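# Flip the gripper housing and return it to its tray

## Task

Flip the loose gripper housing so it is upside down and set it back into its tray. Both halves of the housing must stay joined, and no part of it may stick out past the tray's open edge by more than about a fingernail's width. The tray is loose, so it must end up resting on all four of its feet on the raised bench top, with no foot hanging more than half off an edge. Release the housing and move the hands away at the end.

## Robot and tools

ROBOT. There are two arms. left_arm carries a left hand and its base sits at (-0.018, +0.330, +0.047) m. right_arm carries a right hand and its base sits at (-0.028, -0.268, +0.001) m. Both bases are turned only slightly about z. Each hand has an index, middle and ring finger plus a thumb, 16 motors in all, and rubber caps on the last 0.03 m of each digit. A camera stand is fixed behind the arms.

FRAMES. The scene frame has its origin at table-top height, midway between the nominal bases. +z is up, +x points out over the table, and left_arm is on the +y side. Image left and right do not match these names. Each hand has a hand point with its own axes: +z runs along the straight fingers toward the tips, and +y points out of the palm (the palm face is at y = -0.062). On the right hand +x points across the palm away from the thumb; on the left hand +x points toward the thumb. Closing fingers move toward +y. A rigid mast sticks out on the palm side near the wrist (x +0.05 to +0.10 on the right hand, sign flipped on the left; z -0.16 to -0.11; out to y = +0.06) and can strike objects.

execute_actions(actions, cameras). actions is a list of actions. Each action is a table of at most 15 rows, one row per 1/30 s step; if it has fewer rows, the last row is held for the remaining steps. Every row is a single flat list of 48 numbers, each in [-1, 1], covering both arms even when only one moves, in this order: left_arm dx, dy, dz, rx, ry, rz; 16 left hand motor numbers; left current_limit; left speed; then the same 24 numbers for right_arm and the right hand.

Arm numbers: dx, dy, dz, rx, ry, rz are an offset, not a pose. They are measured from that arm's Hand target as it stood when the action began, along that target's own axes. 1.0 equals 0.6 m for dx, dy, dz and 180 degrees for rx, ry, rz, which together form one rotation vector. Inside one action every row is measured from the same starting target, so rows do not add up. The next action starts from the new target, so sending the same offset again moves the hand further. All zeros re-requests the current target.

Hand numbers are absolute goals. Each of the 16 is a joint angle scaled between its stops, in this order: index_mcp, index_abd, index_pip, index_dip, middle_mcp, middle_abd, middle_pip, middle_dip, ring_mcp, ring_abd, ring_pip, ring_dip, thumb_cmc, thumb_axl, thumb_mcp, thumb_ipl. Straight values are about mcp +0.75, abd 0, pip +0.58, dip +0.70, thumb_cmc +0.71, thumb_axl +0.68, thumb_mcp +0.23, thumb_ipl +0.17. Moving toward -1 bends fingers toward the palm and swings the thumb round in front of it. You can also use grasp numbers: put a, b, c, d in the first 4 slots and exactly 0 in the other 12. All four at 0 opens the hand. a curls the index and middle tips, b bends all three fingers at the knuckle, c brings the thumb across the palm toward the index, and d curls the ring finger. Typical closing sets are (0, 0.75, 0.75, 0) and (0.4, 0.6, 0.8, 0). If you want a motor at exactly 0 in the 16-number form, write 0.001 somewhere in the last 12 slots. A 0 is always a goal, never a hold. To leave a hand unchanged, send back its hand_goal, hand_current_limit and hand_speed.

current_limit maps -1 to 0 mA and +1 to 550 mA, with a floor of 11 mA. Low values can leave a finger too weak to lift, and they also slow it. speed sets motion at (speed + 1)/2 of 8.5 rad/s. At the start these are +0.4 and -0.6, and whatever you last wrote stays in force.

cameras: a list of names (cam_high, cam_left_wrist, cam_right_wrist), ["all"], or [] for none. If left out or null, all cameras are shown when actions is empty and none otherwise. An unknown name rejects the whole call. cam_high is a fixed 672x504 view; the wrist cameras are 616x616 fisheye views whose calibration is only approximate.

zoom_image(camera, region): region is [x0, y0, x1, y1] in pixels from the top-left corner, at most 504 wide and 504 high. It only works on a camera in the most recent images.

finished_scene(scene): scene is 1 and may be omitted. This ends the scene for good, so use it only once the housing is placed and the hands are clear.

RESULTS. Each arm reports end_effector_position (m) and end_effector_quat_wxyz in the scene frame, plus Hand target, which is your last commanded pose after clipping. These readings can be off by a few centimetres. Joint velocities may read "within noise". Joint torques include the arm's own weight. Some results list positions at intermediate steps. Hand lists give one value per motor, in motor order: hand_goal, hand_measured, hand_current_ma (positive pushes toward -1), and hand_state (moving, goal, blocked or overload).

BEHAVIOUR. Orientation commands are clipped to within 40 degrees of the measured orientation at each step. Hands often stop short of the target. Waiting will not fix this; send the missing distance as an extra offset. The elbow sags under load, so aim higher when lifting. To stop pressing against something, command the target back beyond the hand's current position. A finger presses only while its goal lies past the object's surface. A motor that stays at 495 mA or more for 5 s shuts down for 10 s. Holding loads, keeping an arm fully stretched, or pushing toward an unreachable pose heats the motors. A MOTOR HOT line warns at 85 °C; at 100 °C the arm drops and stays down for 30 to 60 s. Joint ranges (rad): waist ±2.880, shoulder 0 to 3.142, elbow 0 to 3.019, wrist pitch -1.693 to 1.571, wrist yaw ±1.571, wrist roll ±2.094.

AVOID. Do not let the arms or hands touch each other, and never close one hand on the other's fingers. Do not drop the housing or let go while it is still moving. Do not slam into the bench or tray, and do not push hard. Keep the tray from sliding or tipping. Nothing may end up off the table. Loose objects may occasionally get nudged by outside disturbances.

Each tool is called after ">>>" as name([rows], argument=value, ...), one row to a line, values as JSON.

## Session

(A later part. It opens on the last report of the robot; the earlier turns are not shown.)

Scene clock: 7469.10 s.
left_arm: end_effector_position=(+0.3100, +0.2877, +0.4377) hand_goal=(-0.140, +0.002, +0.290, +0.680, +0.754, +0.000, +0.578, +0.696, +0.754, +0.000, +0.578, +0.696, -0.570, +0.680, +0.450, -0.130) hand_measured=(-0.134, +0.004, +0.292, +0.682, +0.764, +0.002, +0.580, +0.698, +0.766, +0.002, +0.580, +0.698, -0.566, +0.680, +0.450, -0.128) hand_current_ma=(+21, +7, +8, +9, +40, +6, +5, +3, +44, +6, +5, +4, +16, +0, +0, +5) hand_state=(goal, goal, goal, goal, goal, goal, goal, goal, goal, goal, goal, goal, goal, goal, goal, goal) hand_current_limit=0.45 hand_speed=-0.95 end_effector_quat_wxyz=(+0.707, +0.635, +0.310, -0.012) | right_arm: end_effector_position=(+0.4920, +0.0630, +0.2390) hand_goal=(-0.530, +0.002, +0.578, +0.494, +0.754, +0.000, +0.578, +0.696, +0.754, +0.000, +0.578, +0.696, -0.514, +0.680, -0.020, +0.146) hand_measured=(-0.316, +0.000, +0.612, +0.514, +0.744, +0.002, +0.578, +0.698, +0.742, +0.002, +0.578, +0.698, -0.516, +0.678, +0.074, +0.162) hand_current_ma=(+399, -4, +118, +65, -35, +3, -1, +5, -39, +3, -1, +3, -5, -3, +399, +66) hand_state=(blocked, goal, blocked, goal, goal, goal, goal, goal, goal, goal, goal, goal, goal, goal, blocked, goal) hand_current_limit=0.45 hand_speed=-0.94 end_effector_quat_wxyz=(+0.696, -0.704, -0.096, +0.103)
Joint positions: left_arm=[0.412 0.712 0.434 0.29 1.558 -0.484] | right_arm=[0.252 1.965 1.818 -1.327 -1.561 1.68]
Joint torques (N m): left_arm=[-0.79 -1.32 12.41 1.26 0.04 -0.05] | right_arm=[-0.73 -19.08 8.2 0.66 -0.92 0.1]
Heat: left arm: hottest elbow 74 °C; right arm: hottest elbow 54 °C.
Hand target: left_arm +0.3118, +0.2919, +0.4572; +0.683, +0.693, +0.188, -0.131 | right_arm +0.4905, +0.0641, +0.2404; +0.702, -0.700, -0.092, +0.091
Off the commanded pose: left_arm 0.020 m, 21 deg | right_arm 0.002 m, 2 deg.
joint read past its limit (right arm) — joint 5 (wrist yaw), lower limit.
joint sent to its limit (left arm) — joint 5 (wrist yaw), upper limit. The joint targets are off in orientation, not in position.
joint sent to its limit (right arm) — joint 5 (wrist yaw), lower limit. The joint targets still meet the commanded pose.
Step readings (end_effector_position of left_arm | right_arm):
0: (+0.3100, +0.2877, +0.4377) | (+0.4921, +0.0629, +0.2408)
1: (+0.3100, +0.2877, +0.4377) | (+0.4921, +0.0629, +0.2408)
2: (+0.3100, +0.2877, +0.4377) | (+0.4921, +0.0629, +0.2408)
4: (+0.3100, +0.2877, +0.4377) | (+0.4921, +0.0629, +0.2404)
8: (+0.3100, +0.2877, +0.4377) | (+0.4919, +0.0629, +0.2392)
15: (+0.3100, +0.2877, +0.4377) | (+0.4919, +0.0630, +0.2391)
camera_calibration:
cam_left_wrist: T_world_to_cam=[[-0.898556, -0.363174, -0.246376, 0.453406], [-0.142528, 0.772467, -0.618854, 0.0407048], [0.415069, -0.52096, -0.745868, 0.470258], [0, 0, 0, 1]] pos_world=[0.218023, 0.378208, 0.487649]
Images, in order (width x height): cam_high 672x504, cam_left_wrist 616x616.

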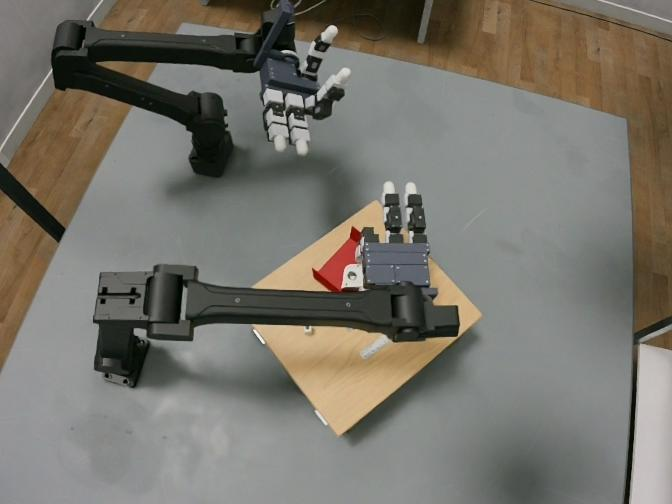

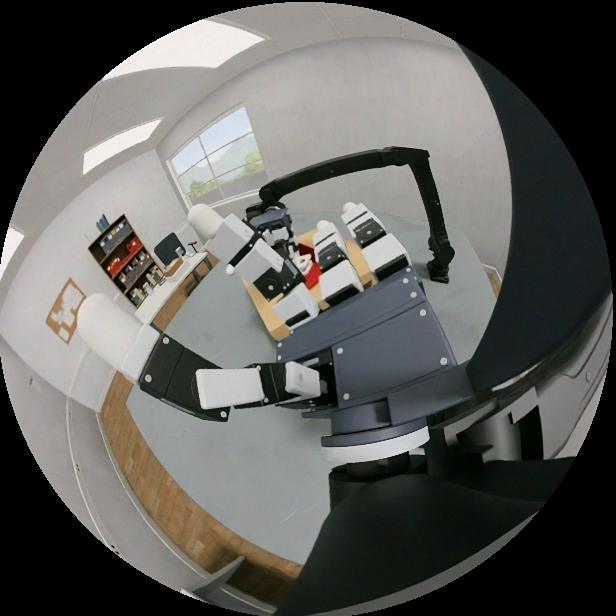

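>>> execute_actions([
  [[0,0,0,0,0,0,-0.14,0.001,0.29,0.68,0.754,0,0.577,0.696,0.754,0,0.577,0.696,-0.571,0.68,0.45,-0.13,0.45,-0.95,0,0.007,0,0,0,0,-0.53,0.001,0.577,0.493,0.754,0,0.577,0.696,0.754,0,0.577,0.696,-0.514,0.68,-0.02,0.146,0.45,-0.94]],
], cameras=["cam_left_wrist","cam_high"])

>>> zoom_image(camera="cam_high", region=[336, 250, 376, 290])

>>> zoom_image(camera="cam_left_wrist", region=[290, 245, 320, 280])

Scene clock: 7474.80 s.
left_arm: end_effector_position=(+0.3100, +0.2877, +0.4377) hand_goal=(-0.140, +0.002, +0.290, +0.680, +0.754, +0.000, +0.578, +0.696, +0.754, +0.000, +0.578, +0.696, -0.570, +0.680, +0.450, -0.130) hand_measured=(-0.134, +0.004, +0.292, +0.682, +0.764, +0.002, +0.580, +0.698, +0.766, +0.002, +0.580, +0.698, -0.566, +0.680, +0.450, -0.128) hand_current_ma=(+21, +7, +8, +9, +40, +6, +5, +3, +44, +6, +5, +4, +16, +0, +0, +5) hand_state=(goal, goal, goal, goal, goal, goal, goal, goal, goal, goal, goal, goal, goal, goal, goal, goal) hand_current_limit=0.45 hand_speed=-0.95 end_effector_quat_wxyz=(+0.707, +0.635, +0.310, -0.012) | right_arm: end_effector_position=(+0.4920, +0.0630, +0.2366) hand_goal=(-0.530, +0.002, +0.578, +0.494, +0.754, +0.000, +0.578, +0.696, +0.754, +0.000, +0.578, +0.696, -0.514, +0.680, -0.020, +0.146) hand_measured=(-0.316, +0.000, +0.614, +0.514, +0.744, +0.002, +0.578, +0.698, +0.742, +0.002, +0.578, +0.698, -0.516, +0.678, +0.072, +0.162) hand_current_ma=(+399, -3, +125, +65, -35, +3, -1, +5, -39, +3, -1, +3, -4, -3, +399, +66) hand_state=(blocked, goal, blocked, goal, goal, goal, goal, goal, goal, goal, goal, goal, goal, goal, blocked, goal) hand_current_limit=0.45 hand_speed=-0.94 end_effector_quat_wxyz=(+0.696, -0.704, -0.096, +0.103)
Joint positions: left_arm=[0.412 0.712 0.434 0.29 1.558 -0.484] | right_arm=[0.252 1.965 1.812 -1.314 -1.561 1.686]
Joint torques (N m): left_arm=[-1.03 -1.49 12.53 1.33 0.04 -0.03] | right_arm=[-0.38 -19.08 7.9 0.7 -0.92 0.02]
Heat: left arm: hottest elbow 74 °C; right arm: hottest elbow 54 °C.
Hand target: left_arm +0.3118, +0.2919, +0.4572; +0.683, +0.693, +0.188, -0.131 | right_arm +0.4905, +0.0641, +0.2362; +0.702, -0.700, -0.092, +0.091
Off the commanded pose: left_arm 0.020 m, 21 deg | right_arm 0.002 m, 2 deg.
joint read past its limit (right arm) — joint 5 (wrist yaw), lower limit.
joint sent to its limit (left arm) — joint 5 (wrist yaw), upper limit. The joint targets are off in orientation, not in position.
joint sent to its limit (right arm) — joint 5 (wrist yaw), lower limit. The joint targets still meet the commanded pose.
Step readings (end_effector_position of left_arm | right_arm):
0: (+0.3100, +0.2877, +0.4377) | (+0.4920, +0.0630, +0.2390)
1: (+0.3100, +0.2877, +0.4377) | (+0.4920, +0.0630, +0.2390)
2: (+0.3100, +0.2877, +0.4377) | (+0.4920, +0.0630, +0.2390)
4: (+0.3100, +0.2877, +0.4377) | (+0.4920, +0.0630, +0.2384)
8: (+0.3100, +0.2877, +0.4377) | (+0.4919, +0.0629, +0.2370)
15: (+0.3100, +0.2877, +0.4377) | (+0.4920, +0.0630, +0.2367)
camera_calibration:
cam_left_wrist: T_world_to_cam=[[-0.898556, -0.363174, -0.246376, 0.453406], [-0.142528, 0.772467, -0.618854, 0.0407048], [0.415069, -0.52096, -0.745868, 0.470258], [0, 0, 0, 1]] pos_world=[0.218023, 0.378208, 0.487649]
Images, in order (width x height): cam_high 672x504, cam_left_wrist 616x616.

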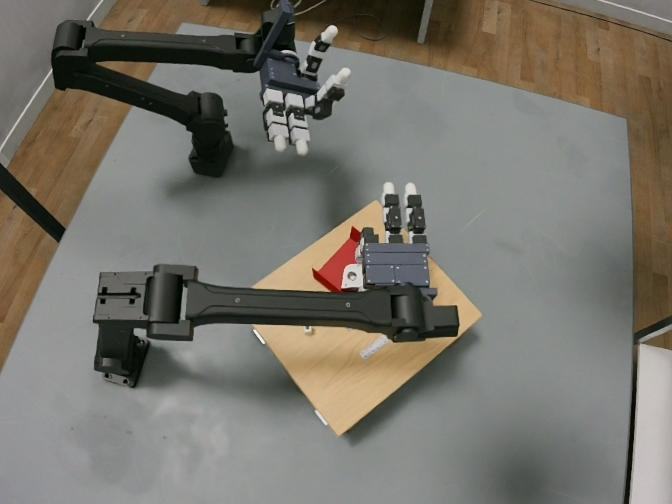

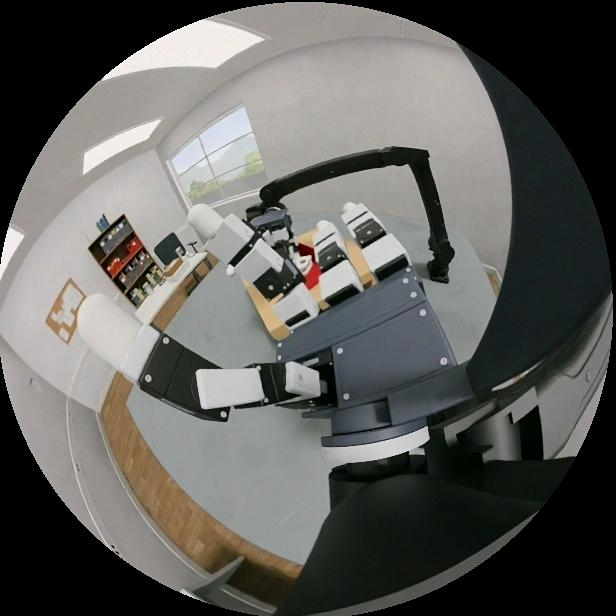

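Scaled by 12.600 from the camera's 672x504 image, which has a finer 960x720 frame.

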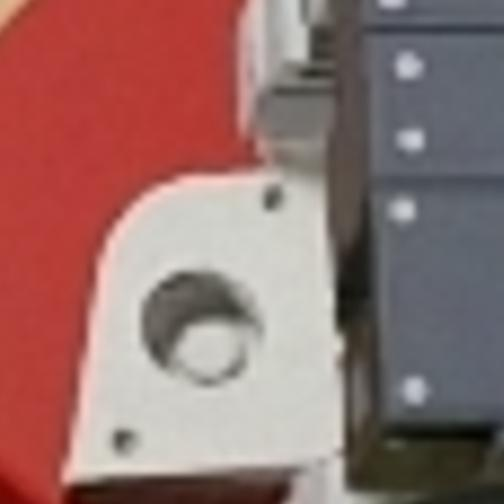

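Scaled by 14.400 from the camera's 616x616 image, which has a finer 880x880 frame.

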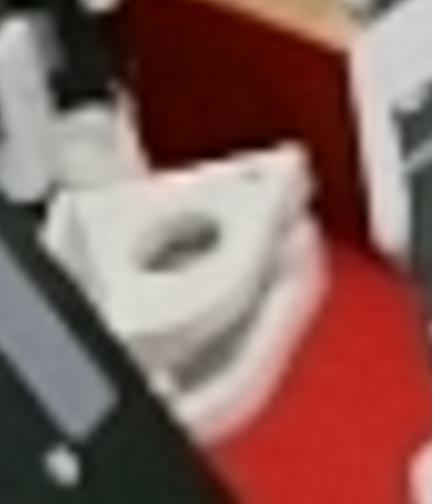

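>>> execute_actions([
  [[0,0,0,0,0,0,-0.14,0.001,0.29,0.68,0.754,0,0.577,0.696,0.754,0,0.577,0.696,-0.571,0.68,0.45,-0.13,0.45,-0.95,0,0.006,0,0,0,0,-0.53,0.001,0.577,0.493,0.754,0,0.577,0.696,0.754,0,0.577,0.696,-0.514,0.68,-0.02,0.146,0.45,-0.94]],
], cameras=["cam_left_wrist","cam_high"])

>>> zoom_image(camera="cam_high", region=[336, 250, 376, 290])

>>> zoom_image(camera="cam_left_wrist", region=[290, 245, 320, 280])

Scene clock: 7489.50 s.
left_arm: end_effector_position=(+0.3100, +0.2877, +0.4377) hand_goal=(-0.140, +0.002, +0.290, +0.680, +0.754, +0.000, +0.578, +0.696, +0.754, +0.000, +0.578, +0.696, -0.570, +0.680, +0.450, -0.130) hand_measured=(-0.134, +0.004, +0.292, +0.682, +0.764, +0.002, +0.580, +0.698, +0.766, +0.002, +0.580, +0.698, -0.566, +0.680, +0.450, -0.128) hand_current_ma=(+21, +7, +8, +9, +40, +6, +5, +3, +44, +6, +5, +4, +16, +0, +0, +5) hand_state=(goal, goal, goal, goal, goal, goal, goal, goal, goal, goal, goal, goal, goal, goal, goal, goal) hand_current_limit=0.45 hand_speed=-0.95 end_effector_quat_wxyz=(+0.707, +0.635, +0.310, -0.012) | right_arm: end_effector_position=(+0.4918, +0.0629, +0.2350) hand_goal=(-0.530, +0.002, +0.578, +0.494, +0.754, +0.000, +0.578, +0.696, +0.754, +0.000, +0.578, +0.696, -0.514, +0.680, -0.020, +0.146) hand_measured=(-0.316, +0.000, +0.616, +0.514, +0.744, +0.002, +0.578, +0.698, +0.742, +0.002, +0.578, +0.698, -0.516, +0.678, +0.068, +0.162) hand_current_ma=(+399, -3, +139, +65, -35, +3, -1, +5, -39, +3, -1, +3, -3, -3, +399, +66) hand_state=(blocked, goal, blocked, goal, goal, goal, goal, goal, goal, goal, goal, goal, goal, goal, blocked, goal) hand_current_limit=0.45 hand_speed=-0.94 end_effector_quat_wxyz=(+0.696, -0.704, -0.096, +0.103)
Joint positions: left_arm=[0.412 0.712 0.434 0.29 1.558 -0.484] | right_arm=[0.252 1.963 1.805 -1.301 -1.561 1.693]
Joint torques (N m): left_arm=[-0.26 -1.32 12.36 1.22 0.05 0.02] | right_arm=[-0.5 -18.67 7.82 0.81 -0.91 0.06]
Heat: left arm: hottest elbow 74 °C; right arm: hottest elbow 54 °C.
Hand target: left_arm +0.3118, +0.2919, +0.4572; +0.683, +0.693, +0.188, -0.131 | right_arm +0.4905, +0.0641, +0.2328; +0.702, -0.700, -0.092, +0.091
Off the commanded pose: left_arm 0.020 m, 21 deg | right_arm 0.003 m, 2 deg.
joint read past its limit (right arm) — joint 5 (wrist yaw), lower limit.
joint sent to its limit (left arm) — joint 5 (wrist yaw), upper limit. The joint targets are off in orientation, not in position.
joint sent to its limit (right arm) — joint 5 (wrist yaw), lower limit. The joint targets still meet the commanded pose.
Step readings (end_effector_position of left_arm | right_arm):
0: (+0.3100, +0.2877, +0.4377) | (+0.4920, +0.0630, +0.2366)
1: (+0.3100, +0.2877, +0.4377) | (+0.4920, +0.0630, +0.2366)
2: (+0.3100, +0.2877, +0.4377) | (+0.4920, +0.0630, +0.2366)
4: (+0.3100, +0.2877, +0.4377) | (+0.4920, +0.0630, +0.2363)
8: (+0.3100, +0.2877, +0.4377) | (+0.4918, +0.0629, +0.2350)
15: (+0.3100, +0.2877, +0.4377) | (+0.4918, +0.0629, +0.2351)
camera_calibration:
cam_left_wrist: T_world_to_cam=[[-0.898556, -0.363174, -0.246376, 0.453406], [-0.142528, 0.772467, -0.618854, 0.0407048], [0.415069, -0.52096, -0.745868, 0.470258], [0, 0, 0, 1]] pos_world=[0.218023, 0.378208, 0.487649]
Images, in order (width x height): cam_high 672x504, cam_left_wrist 616x616.

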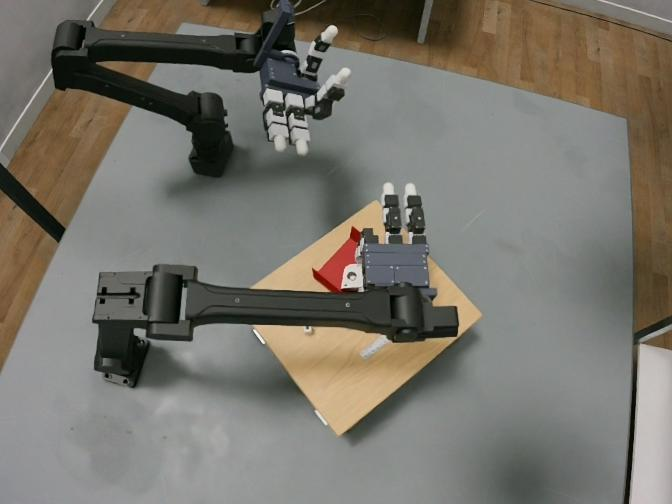

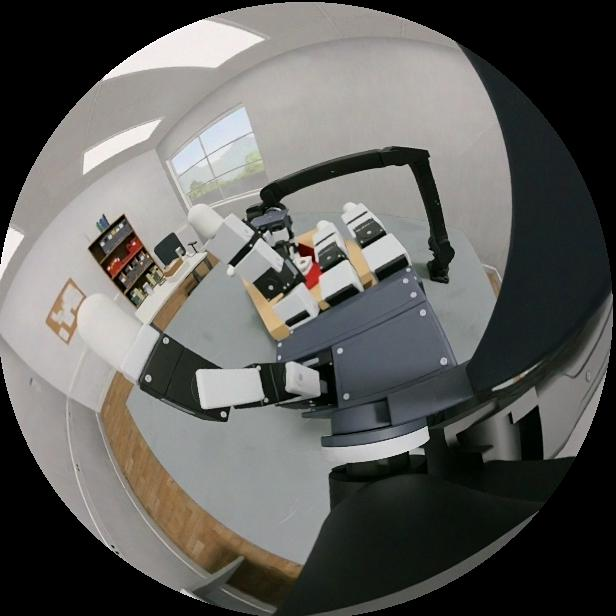

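Scaled by 12.600 from the camera's 672x504 image, which has a finer 960x720 frame.

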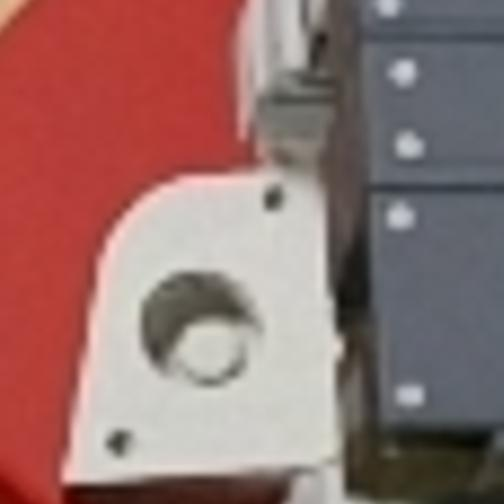

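Scaled by 14.400 from the camera's 616x616 image, which has a finer 880x880 frame.

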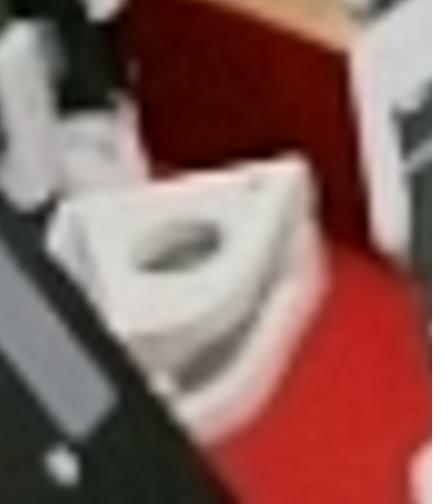

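>>> execute_actions([
  [[0,0,0,0,0,0,-0.14,0.001,0.29,0.68,0.754,0,0.577,0.696,0.754,0,0.577,0.696,-0.571,0.68,0.45,-0.13,0.45,-0.95,0,0.002,0,0,0,0,-0.33,0.001,0.60,0.51,0.754,0,0.577,0.696,0.754,0,0.577,0.696,-0.514,0.68,0.058,0.158,0.3,-0.96]],
  [[0,0,0,0,0,0,-0.14,0.001,0.29,0.68,0.754,0,0.577,0.696,0.754,0,0.577,0.696,-0.571,0.68,0.45,-0.13,0.45,-0.95,0,0,0,0,0,0,-0.29,0.001,0.60,0.51,0.754,0,0.577,0.696,0.754,0,0.577,0.696,-0.514,0.68,0.09,0.158,0.3,-0.96]],
], cameras=["cam_left_wrist","cam_high"])

>>> zoom_image(camera="cam_high", region=[336, 250, 376, 290])

>>> zoom_image(camera="cam_left_wrist", region=[290, 245, 320, 280])

Scene clock: 7503.40 s.
left_arm: end_effector_position=(+0.3100, +0.2877, +0.4377) hand_goal=(-0.140, +0.002, +0.290, +0.680, +0.754, +0.000, +0.578, +0.696, +0.754, +0.000, +0.578, +0.696, -0.570, +0.680, +0.450, -0.130) hand_measured=(-0.134, +0.004, +0.292, +0.682, +0.764, +0.002, +0.580, +0.698, +0.766, +0.002, +0.580, +0.698, -0.566, +0.680, +0.450, -0.128) hand_current_ma=(+21, +7, +8, +9, +40, +6, +5, +3, +44, +6, +5, +4, +16, +0, +0, +5) hand_state=(goal, goal, goal, goal, goal, goal, goal, goal, goal, goal, goal, goal, goal, goal, goal, goal) hand_current_limit=0.45 hand_speed=-0.95 end_effector_quat_wxyz=(+0.707, +0.635, +0.310, -0.012) | right_arm: end_effector_position=(+0.4923, +0.0631, +0.2316) hand_goal=(-0.290, +0.002, +0.600, +0.510, +0.754, +0.000, +0.578, +0.696, +0.754, +0.000, +0.578, +0.696, -0.514, +0.680, +0.090, +0.158) hand_measured=(-0.298, +0.002, +0.602, +0.514, +0.744, +0.002, +0.578, +0.698, +0.742, +0.002, +0.578, +0.698, -0.512, +0.678, +0.078, +0.158) hand_current_ma=(-23, -1, +6, +10, -35, +3, -1, +5, -39, +3, -1, +3, +4, -3, -51, -3) hand_state=(goal, goal, goal, goal, goal, goal, goal, goal, goal, goal, goal, goal, goal, goal, goal, goal) hand_current_limit=0.30 hand_speed=-0.96 end_effector_quat_wxyz=(+0.696, -0.704, -0.097, +0.102)
Joint positions: left_arm=[0.412 0.712 0.434 0.29 1.558 -0.484] | right_arm=[0.252 1.963 1.796 -1.279 -1.561 1.704]
Joint torques (N m): left_arm=[-0.32 -1.2 12.33 1.22 0.04 0.03] | right_arm=[-0.62 -18.84 7.79 0.77 -0.92 0.1]
Heat: left arm: hottest elbow 74 °C; right arm: hottest elbow 53 °C.
Hand target: left_arm +0.3118, +0.2919, +0.4572; +0.683, +0.693, +0.188, -0.131 | right_arm +0.4905, +0.0641, +0.2314; +0.702, -0.700, -0.092, +0.091
Off the commanded pose: left_arm 0.020 m, 21 deg | right_arm 0.002 m, 2 deg.
joint read past its limit (right arm) — joint 5 (wrist yaw), lower limit.
joint sent to its limit (left arm) — joint 5 (wrist yaw), upper limit. The joint targets are off in orientation, not in position.
joint sent to its limit (right arm) — joint 5 (wrist yaw), lower limit. The joint targets still meet the commanded pose.
Step readings (end_effector_position of left_arm | right_arm):
0: (+0.3100, +0.2877, +0.4377) | (+0.4918, +0.0629, +0.2350)
1: (+0.3100, +0.2877, +0.4377) | (+0.4918, +0.0629, +0.2350)
2: (+0.3100, +0.2877, +0.4377) | (+0.4919, +0.0629, +0.2350)
4: (+0.3100, +0.2877, +0.4377) | (+0.4919, +0.0630, +0.2349)
8: (+0.3100, +0.2877, +0.4377) | (+0.4917, +0.0629, +0.2330)
15: (+0.3100, +0.2877, +0.4377) | (+0.4917, +0.0629, +0.2320)
16: (+0.3100, +0.2877, +0.4377) | (+0.4918, +0.0629, +0.2319)
17: (+0.3100, +0.2877, +0.4377) | (+0.4916, +0.0629, +0.2316)
19: (+0.3100, +0.2877, +0.4377) | (+0.4918, +0.0629, +0.2316)
23: (+0.3100, +0.2877, +0.4377) | (+0.4919, +0.0629, +0.2316)
30: (+0.3100, +0.2877, +0.4377) | (+0.4921, +0.0630, +0.2316)
camera_calibration:
cam_left_wrist: T_world_to_cam=[[-0.898556, -0.363174, -0.246376, 0.453406], [-0.142528, 0.772467, -0.618854, 0.0407048], [0.415069, -0.52096, -0.745868, 0.470258], [0, 0, 0, 1]] pos_world=[0.218023, 0.378208, 0.487649]
Images, in order (width x height): cam_high 672x504, cam_left_wrist 616x616.

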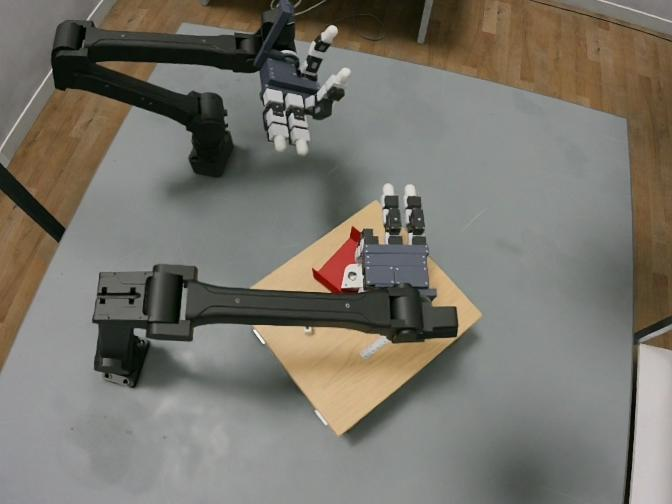

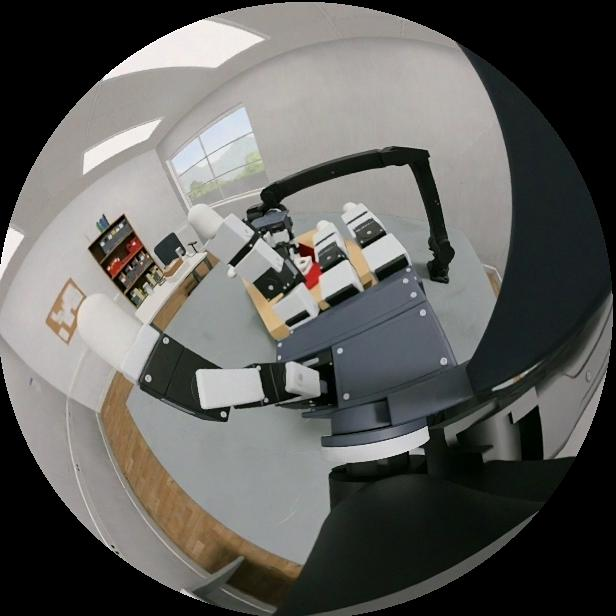

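Scaled by 12.600 from the camera's 672x504 image, which has a finer 960x720 frame.

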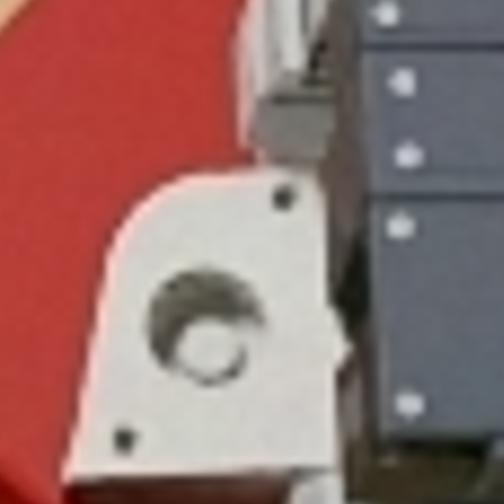

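Scaled by 14.400 from the camera's 616x616 image, which has a finer 880x880 frame.

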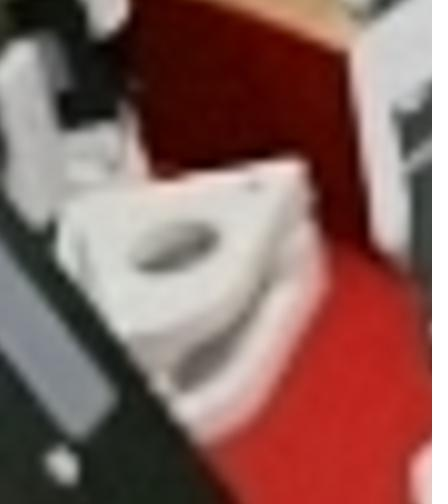

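>>> execute_actions([
  [[0,0,0,0,0,0,-0.14,0.001,0.29,0.68,0.754,0,0.577,0.696,0.754,0,0.577,0.696,-0.571,0.68,0.45,-0.13,0.45,-0.95,0,-0.006,0,0,0,0,-0.24,0.001,0.60,0.51,0.754,0,0.577,0.696,0.754,0,0.577,0.696,-0.514,0.68,0.10,0.158,0.3,-0.95]],
  [[0,0,0,0,0,0,-0.14,0.001,0.29,0.68,0.754,0,0.577,0.696,0.754,0,0.577,0.696,-0.571,0.68,0.45,-0.13,0.45,-0.95,0,-0.012,0,0,0,0,-0.22,0.001,0.60,0.51,0.754,0,0.577,0.696,0.754,0,0.577,0.696,-0.514,0.68,0.13,0.158,0.3,-0.95]],
], cameras=["cam_left_wrist","cam_high"])

>>> zoom_image(camera="cam_high", region=[336, 250, 376, 290])

Scene clock: 7514.63 s.
left_arm: end_effector_position=(+0.3100, +0.2877, +0.4377) hand_goal=(-0.140, +0.002, +0.290, +0.680, +0.754, +0.000, +0.578, +0.696, +0.754, +0.000, +0.578, +0.696, -0.570, +0.680, +0.450, -0.130) hand_measured=(-0.134, +0.004, +0.292, +0.682, +0.764, +0.002, +0.580, +0.698, +0.766, +0.002, +0.580, +0.698, -0.566, +0.680, +0.450, -0.128) hand_current_ma=(+21, +7, +8, +9, +40, +6, +5, +3, +44, +6, +5, +4, +16, +0, +0, +5) hand_state=(goal, goal, goal, goal, goal, goal, goal, goal, goal, goal, goal, goal, goal, goal, goal, goal) hand_current_limit=0.45 hand_speed=-0.95 end_effector_quat_wxyz=(+0.707, +0.635, +0.310, -0.012) | right_arm: end_effector_position=(+0.4912, +0.0637, +0.2326) hand_goal=(-0.220, +0.002, +0.600, +0.510, +0.754, +0.000, +0.578, +0.696, +0.754, +0.000, +0.578, +0.696, -0.514, +0.680, +0.130, +0.158) hand_measured=(-0.232, +0.002, +0.602, +0.514, +0.744, +0.002, +0.578, +0.698, +0.742, +0.002, +0.578, +0.698, -0.520, +0.678, +0.100, +0.152) hand_current_ma=(-37, -1, +4, +8, -35, +3, -1, +5, -39, +3, -1, +3, -14, -3, -137, -22) hand_state=(goal, goal, goal, goal, goal, goal, goal, goal, goal, goal, goal, goal, goal, goal, blocked, goal) hand_current_limit=0.30 hand_speed=-0.95 end_effector_quat_wxyz=(+0.696, -0.704, -0.094, +0.106)
Joint positions: left_arm=[0.412 0.712 0.434 0.29 1.558 -0.484] | right_arm=[0.253 1.962 1.796 -1.273 -1.561 1.721]
Joint torques (N m): left_arm=[-0.62 -1.67 12.44 1.33 0.05 -0.04] | right_arm=[-0.85 -19.72 8.88 0.72 -0.9 0.21]
Heat: left arm: hottest elbow 74 °C; right arm: hottest elbow 53 °C.
Hand target: left_arm +0.3118, +0.2919, +0.4572; +0.683, +0.693, +0.188, -0.131 | right_arm +0.4905, +0.0640, +0.2423; +0.702, -0.700, -0.092, +0.091
Off the commanded pose: left_arm 0.020 m, 21 deg | right_arm 0.010 m, 2 deg.
joint read past its limit (right arm) — joint 5 (wrist yaw), lower limit.
joint sent to its limit (left arm) — joint 5 (wrist yaw), upper limit. The joint targets are off in orientation, not in position.
joint sent to its limit (right arm) — joint 5 (wrist yaw), lower limit. The joint targets still meet the commanded pose.
Step readings (end_effector_position of left_arm | right_arm):
0: (+0.3100, +0.2877, +0.4377) | (+0.4922, +0.0630, +0.2317)
1: (+0.3100, +0.2877, +0.4377) | (+0.4922, +0.0630, +0.2317)
2: (+0.3100, +0.2877, +0.4377) | (+0.4922, +0.0630, +0.2317)
4: (+0.3100, +0.2877, +0.4377) | (+0.4921, +0.0630, +0.2317)
8: (+0.3100, +0.2877, +0.4377) | (+0.4923, +0.0631, +0.2317)
15: (+0.3100, +0.2877, +0.4377) | (+0.4924, +0.0631, +0.2317)
16: (+0.3100, +0.2877, +0.4377) | (+0.4924, +0.0631, +0.2318)
17: (+0.3100, +0.2877, +0.4377) | (+0.4923, +0.0631, +0.2318)
19: (+0.3100, +0.2877, +0.4377) | (+0.4921, +0.0630, +0.2318)
23: (+0.3100, +0.2877, +0.4377) | (+0.4916, +0.0633, +0.2323)
30: (+0.3100, +0.2877, +0.4377) | (+0.4912, +0.0637, +0.2326)
camera_calibration:
cam_left_wrist: T_world_to_cam=[[-0.898556, -0.363174, -0.246376, 0.453406], [-0.142528, 0.772467, -0.618854, 0.0407048], [0.415069, -0.52096, -0.745868, 0.470258], [0, 0, 0, 1]] pos_world=[0.218023, 0.378208, 0.487649]
Images, in order (width x height): cam_high 672x504, cam_left_wrist 616x616.

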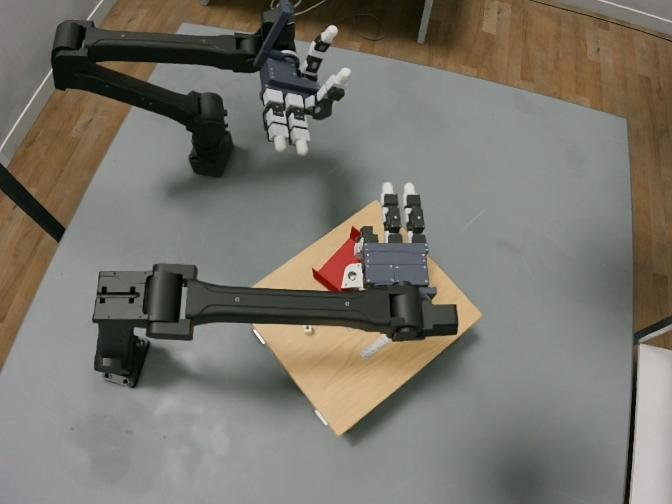

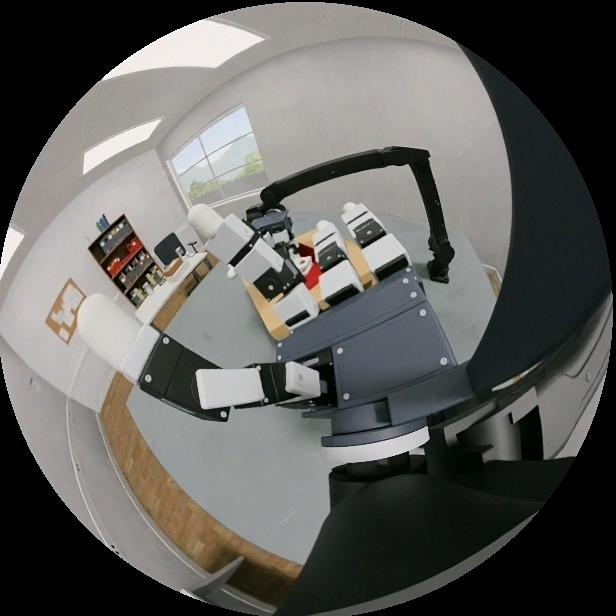

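Scaled by 12.600 from the camera's 672x504 image, which has a finer 960x720 frame.

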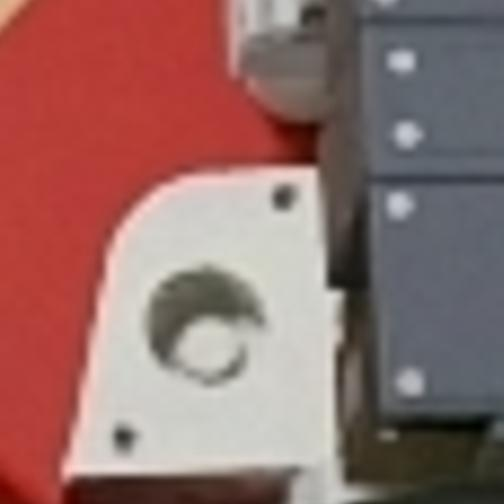

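>>> execute_actions([
  [[0,0,0,0,0,0,-0.14,0.001,0.29,0.68,0.754,0,0.577,0.696,0.754,0,0.577,0.696,-0.571,0.68,0.45,-0.13,0.45,-0.95,0,-0.02,0,0,0,0,-0.22,0.001,0.60,0.51,0.754,0,0.577,0.696,0.754,0,0.577,0.696,-0.514,0.68,0.11,0.155,0.3,-0.95]],
], cameras=["cam_left_wrist","cam_high"])

>>> zoom_image(camera="cam_high", region=[336, 250, 376, 290])

Scene clock: 7521.00 s.
left_arm: end_effector_position=(+0.3100, +0.2877, +0.4377) hand_goal=(-0.140, +0.002, +0.290, +0.680, +0.754, +0.000, +0.578, +0.696, +0.754, +0.000, +0.578, +0.696, -0.570, +0.680, +0.450, -0.130) hand_measured=(-0.134, +0.004, +0.292, +0.682, +0.764, +0.002, +0.580, +0.698, +0.766, +0.002, +0.580, +0.698, -0.566, +0.680, +0.450, -0.128) hand_current_ma=(+21, +7, +8, +9, +40, +6, +5, +3, +44, +6, +5, +4, +16, +0, +0, +5) hand_state=(goal, goal, goal, goal, goal, goal, goal, goal, goal, goal, goal, goal, goal, goal, goal, goal) hand_current_limit=0.45 hand_speed=-0.95 end_effector_quat_wxyz=(+0.707, +0.635, +0.310, -0.012) | right_arm: end_effector_position=(+0.4892, +0.0630, +0.2345) hand_goal=(-0.220, +0.002, +0.600, +0.510, +0.754, +0.000, +0.578, +0.696, +0.754, +0.000, +0.578, +0.696, -0.514, +0.680, +0.110, +0.156) hand_measured=(-0.232, +0.002, +0.602, +0.514, +0.744, +0.002, +0.578, +0.698, +0.742, +0.002, +0.578, +0.698, -0.520, +0.678, +0.108, +0.154) hand_current_ma=(-37, -1, +4, +8, -35, +3, -1, +5, -39, +3, -1, +3, -16, -3, -4, -5) hand_state=(goal, goal, goal, goal, goal, goal, goal, goal, goal, goal, goal, goal, goal, goal, goal, goal) hand_current_limit=0.30 hand_speed=-0.95 end_effector_quat_wxyz=(+0.694, -0.706, -0.087, +0.113)
Joint positions: left_arm=[0.412 0.712 0.434 0.29 1.558 -0.484] | right_arm=[0.253 1.96 1.796 -1.272 -1.56 1.744]
Joint torques (N m): left_arm=[-0.56 -1.03 12.33 1.11 0.03 -0.01] | right_arm=[-0.73 -20.72 9.78 0.57 -0.96 0.19]
Heat: left arm: hottest elbow 74 °C; right arm: hottest elbow 53 °C.
Hand target: left_arm +0.3118, +0.2919, +0.4572; +0.683, +0.693, +0.188, -0.131 | right_arm +0.4904, +0.0640, +0.2544; +0.702, -0.700, -0.092, +0.091
Off the commanded pose: left_arm 0.020 m, 21 deg | right_arm 0.020 m, 3 deg.
joint read past its limit (right arm) — joint 5 (wrist yaw), lower limit.
joint sent to its limit (left arm) — joint 5 (wrist yaw), upper limit. The joint targets are off in orientation, not in position.
joint sent to its limit (right arm) — joint 5 (wrist yaw), lower limit. The joint targets still meet the commanded pose.
Step readings (end_effector_position of left_arm | right_arm):
0: (+0.3100, +0.2877, +0.4377) | (+0.4913, +0.0637, +0.2326)
1: (+0.3100, +0.2877, +0.4377) | (+0.4912, +0.0637, +0.2326)
2: (+0.3100, +0.2877, +0.4377) | (+0.4912, +0.0637, +0.2326)
4: (+0.3100, +0.2877, +0.4377) | (+0.4909, +0.0636, +0.2329)
8: (+0.3100, +0.2877, +0.4377) | (+0.4904, +0.0634, +0.2332)
15: (+0.3100, +0.2877, +0.4377) | (+0.4897, +0.0632, +0.2335)
camera_calibration:
cam_left_wrist: T_world_to_cam=[[-0.898556, -0.363174, -0.246376, 0.453406], [-0.142528, 0.772467, -0.618854, 0.0407048], [0.415069, -0.52096, -0.745868, 0.470258], [0, 0, 0, 1]] pos_world=[0.218023, 0.378208, 0.487649]
Images, in order (width x height): cam_high 672x504, cam_left_wrist 616x616.

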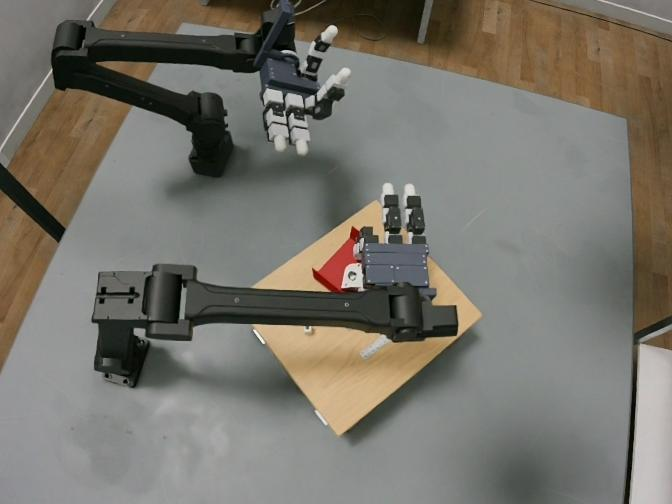

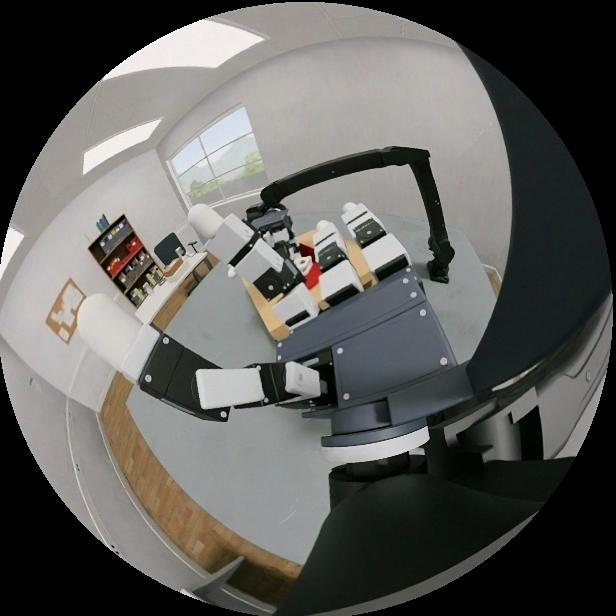

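Scaled by 12.600 from the camera's 672x504 image, which has a finer 960x720 frame.

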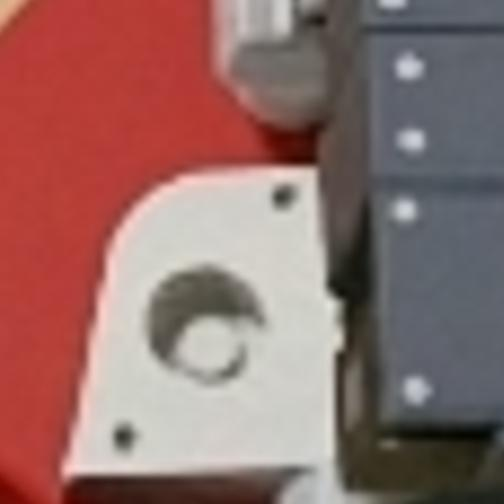

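>>> execute_actions([
  [[0,0,0,0,0,0,-0.14,0.001,0.29,0.68,0.754,0,0.577,0.696,0.754,0,0.577,0.696,-0.571,0.68,0.45,-0.13,0.45,-0.95,0.003,-0.03,0,0,0,0,-0.22,0.001,0.60,0.51,0.754,0,0.577,0.696,0.754,0,0.577,0.696,-0.514,0.68,0.14,0.155,0.3,-0.95]],
  [[0,0,0,0,0,0,-0.14,0.001,0.29,0.68,0.754,0,0.577,0.696,0.754,0,0.577,0.696,-0.571,0.68,0.45,-0.13,0.45,-0.95,0.003,-0.05,0,0,0,0,-0.22,0.001,0.60,0.51,0.754,0,0.577,0.696,0.754,0,0.577,0.696,-0.514,0.68,0.18,0.155,0.3,-0.95]],
  [[0,0,0,0,0,0,-0.14,0.001,0.29,0.68,0.754,0,0.577,0.696,0.754,0,0.577,0.696,-0.571,0.68,0.45,-0.13,0.45,-0.95,0.0,-0.1,0,0,0,0,-0.22,0.001,0.60,0.51,0.754,0,0.577,0.696,0.754,0,0.577,0.696,-0.514,0.68,0.22,0.155,0.3,-0.95]],
], cameras=["cam_right_wrist","cam_high"])

>>> zoom_image(camera="cam_right_wrist", region=[400, 20, 616, 236])

Scene clock: 7530.07 s.
left_arm: end_effector_position=(+0.3100, +0.2877, +0.4377) hand_goal=(-0.140, +0.002, +0.290, +0.680, +0.754, +0.000, +0.578, +0.696, +0.754, +0.000, +0.578, +0.696, -0.570, +0.680, +0.450, -0.130) hand_measured=(-0.134, +0.004, +0.292, +0.682, +0.764, +0.002, +0.580, +0.698, +0.766, +0.002, +0.580, +0.698, -0.566, +0.680, +0.450, -0.128) hand_current_ma=(+21, +7, +8, +9, +40, +6, +5, +3, +44, +6, +5, +4, +16, +0, +0, +5) hand_state=(goal, goal, goal, goal, goal, goal, goal, goal, goal, goal, goal, goal, goal, goal, goal, goal) hand_current_limit=0.45 hand_speed=-0.95 end_effector_quat_wxyz=(+0.707, +0.635, +0.310, -0.012) | right_arm: end_effector_position=(+0.4884, +0.0628, +0.3425) hand_goal=(-0.220, +0.002, +0.600, +0.510, +0.754, +0.000, +0.578, +0.696, +0.754, +0.000, +0.578, +0.696, -0.514, +0.680, +0.220, +0.156) hand_measured=(-0.230, +0.002, +0.602, +0.514, +0.744, +0.002, +0.578, +0.698, +0.742, +0.002, +0.578, +0.698, -0.520, +0.678, +0.218, +0.154) hand_current_ma=(-35, -1, +3, +8, -35, +3, -1, +5, -39, +3, -1, +3, -14, -3, -6, -5) hand_state=(goal, goal, goal, goal, goal, goal, goal, goal, goal, goal, goal, goal, goal, goal, goal, goal) hand_current_limit=0.30 hand_speed=-0.95 end_effector_quat_wxyz=(+0.694, -0.706, -0.086, +0.111)
Joint positions: left_arm=[0.412 0.712 0.434 0.29 1.558 -0.484] | right_arm=[0.253 1.896 1.973 -1.295 -1.558 1.961]
Joint torques (N m): left_arm=[-0.56 -1.2 12.36 1.07 0.07 -0.06] | right_arm=[-0.73 -18.49 13.09 0.43 -0.98 0.19]
Heat: left arm: hottest elbow 74 °C; right arm: hottest elbow 54 °C.
Hand target: left_arm +0.3118, +0.2919, +0.4572; +0.683, +0.693, +0.188, -0.131 | right_arm +0.4939, +0.0647, +0.3624; +0.702, -0.700, -0.092, +0.091
Off the commanded pose: left_arm 0.020 m, 21 deg | right_arm 0.021 m, 3 deg.
joint sent to its limit (left arm) — joint 5 (wrist yaw), upper limit. The joint targets are off in orientation, not in position.
joint sent to its limit (right arm) — joint 5 (wrist yaw), lower limit. The joint targets still meet the commanded pose.
Step readings (end_effector_position of left_arm | right_arm):
0: (+0.3100, +0.2877, +0.4377) | (+0.4891, +0.0630, +0.2345)
1: (+0.3100, +0.2877, +0.4377) | (+0.4891, +0.0630, +0.2345)
2: (+0.3100, +0.2877, +0.4377) | (+0.4890, +0.0630, +0.2346)
4: (+0.3100, +0.2877, +0.4377) | (+0.4885, +0.0628, +0.2353)
8: (+0.3100, +0.2877, +0.4377) | (+0.4871, +0.0624, +0.2382)
15: (+0.3100, +0.2877, +0.4377) | (+0.4852, +0.0618, +0.2429)
16: (+0.3100, +0.2877, +0.4377) | (+0.4850, +0.0618, +0.2433)
17: (+0.3100, +0.2877, +0.4377) | (+0.4849, +0.0617, +0.2441)
19: (+0.3100, +0.2877, +0.4377) | (+0.4856, +0.0618, +0.2466)
23: (+0.3100, +0.2877, +0.4377) | (+0.4878, +0.0625, +0.2575)
30: (+0.3100, +0.2877, +0.4377) | (+0.4873, +0.0624, +0.2739)
31: (+0.3100, +0.2877, +0.4377) | (+0.4872, +0.0624, +0.2752)
32: (+0.3100, +0.2877, +0.4377) | (+0.4874, +0.0624, +0.2771)
34: (+0.3100, +0.2877, +0.4377) | (+0.4879, +0.0624, +0.2844)
38: (+0.3100, +0.2877, +0.4377) | (+0.4907, +0.0632, +0.3094)
45: (+0.3100, +0.2877, +0.4377) | (+0.4900, +0.0632, +0.3408)
camera_calibration:
cam_right_wrist: T_world_to_cam=[[-0.751649, -0.279519, -0.597405, 0.613818], [-0.10686, -0.842182, 0.528498, -0.139351], [-0.650849, 0.461084, 0.603156, 0.204174], [0, 0, 0, 1]] pos_world=[0.579371, -0.0399261, 0.317196]
Images, in order (width x height): cam_high 672x504, cam_right_wrist 616x616.

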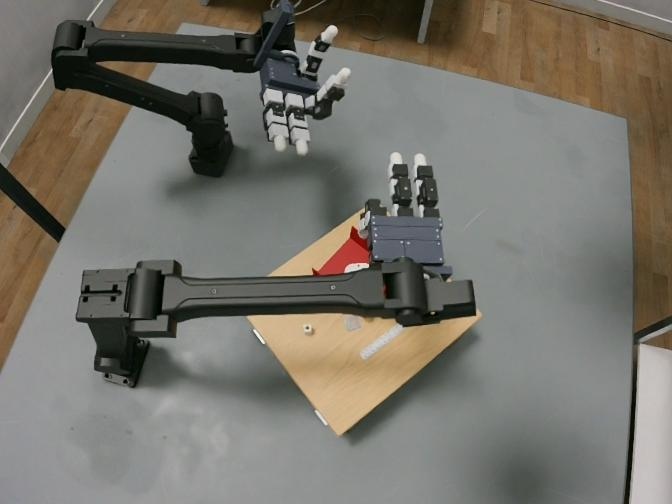

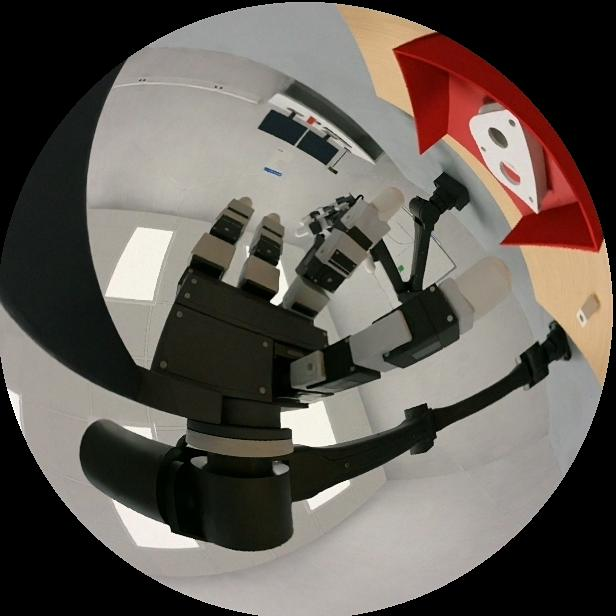

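Scaled by 2.333 from the camera's 616x616 image, which has a finer 880x880 frame.

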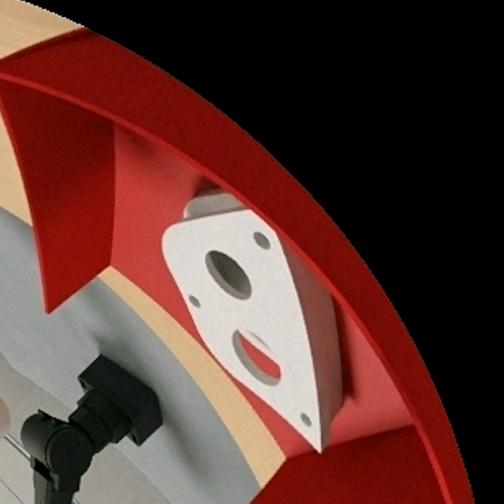

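>>> zoom_image(camera="cam_right_wrist", region=[460, 90, 560, 230])

Scaled by 3.600 from the camera's 616x616 image, which has a finer 880x880 frame.

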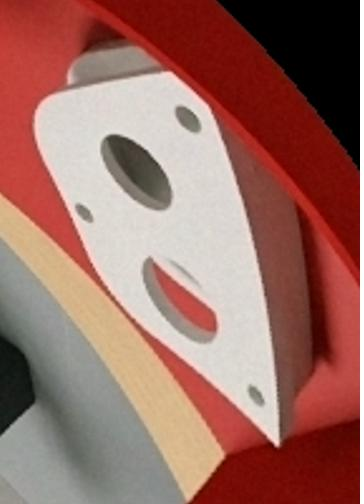

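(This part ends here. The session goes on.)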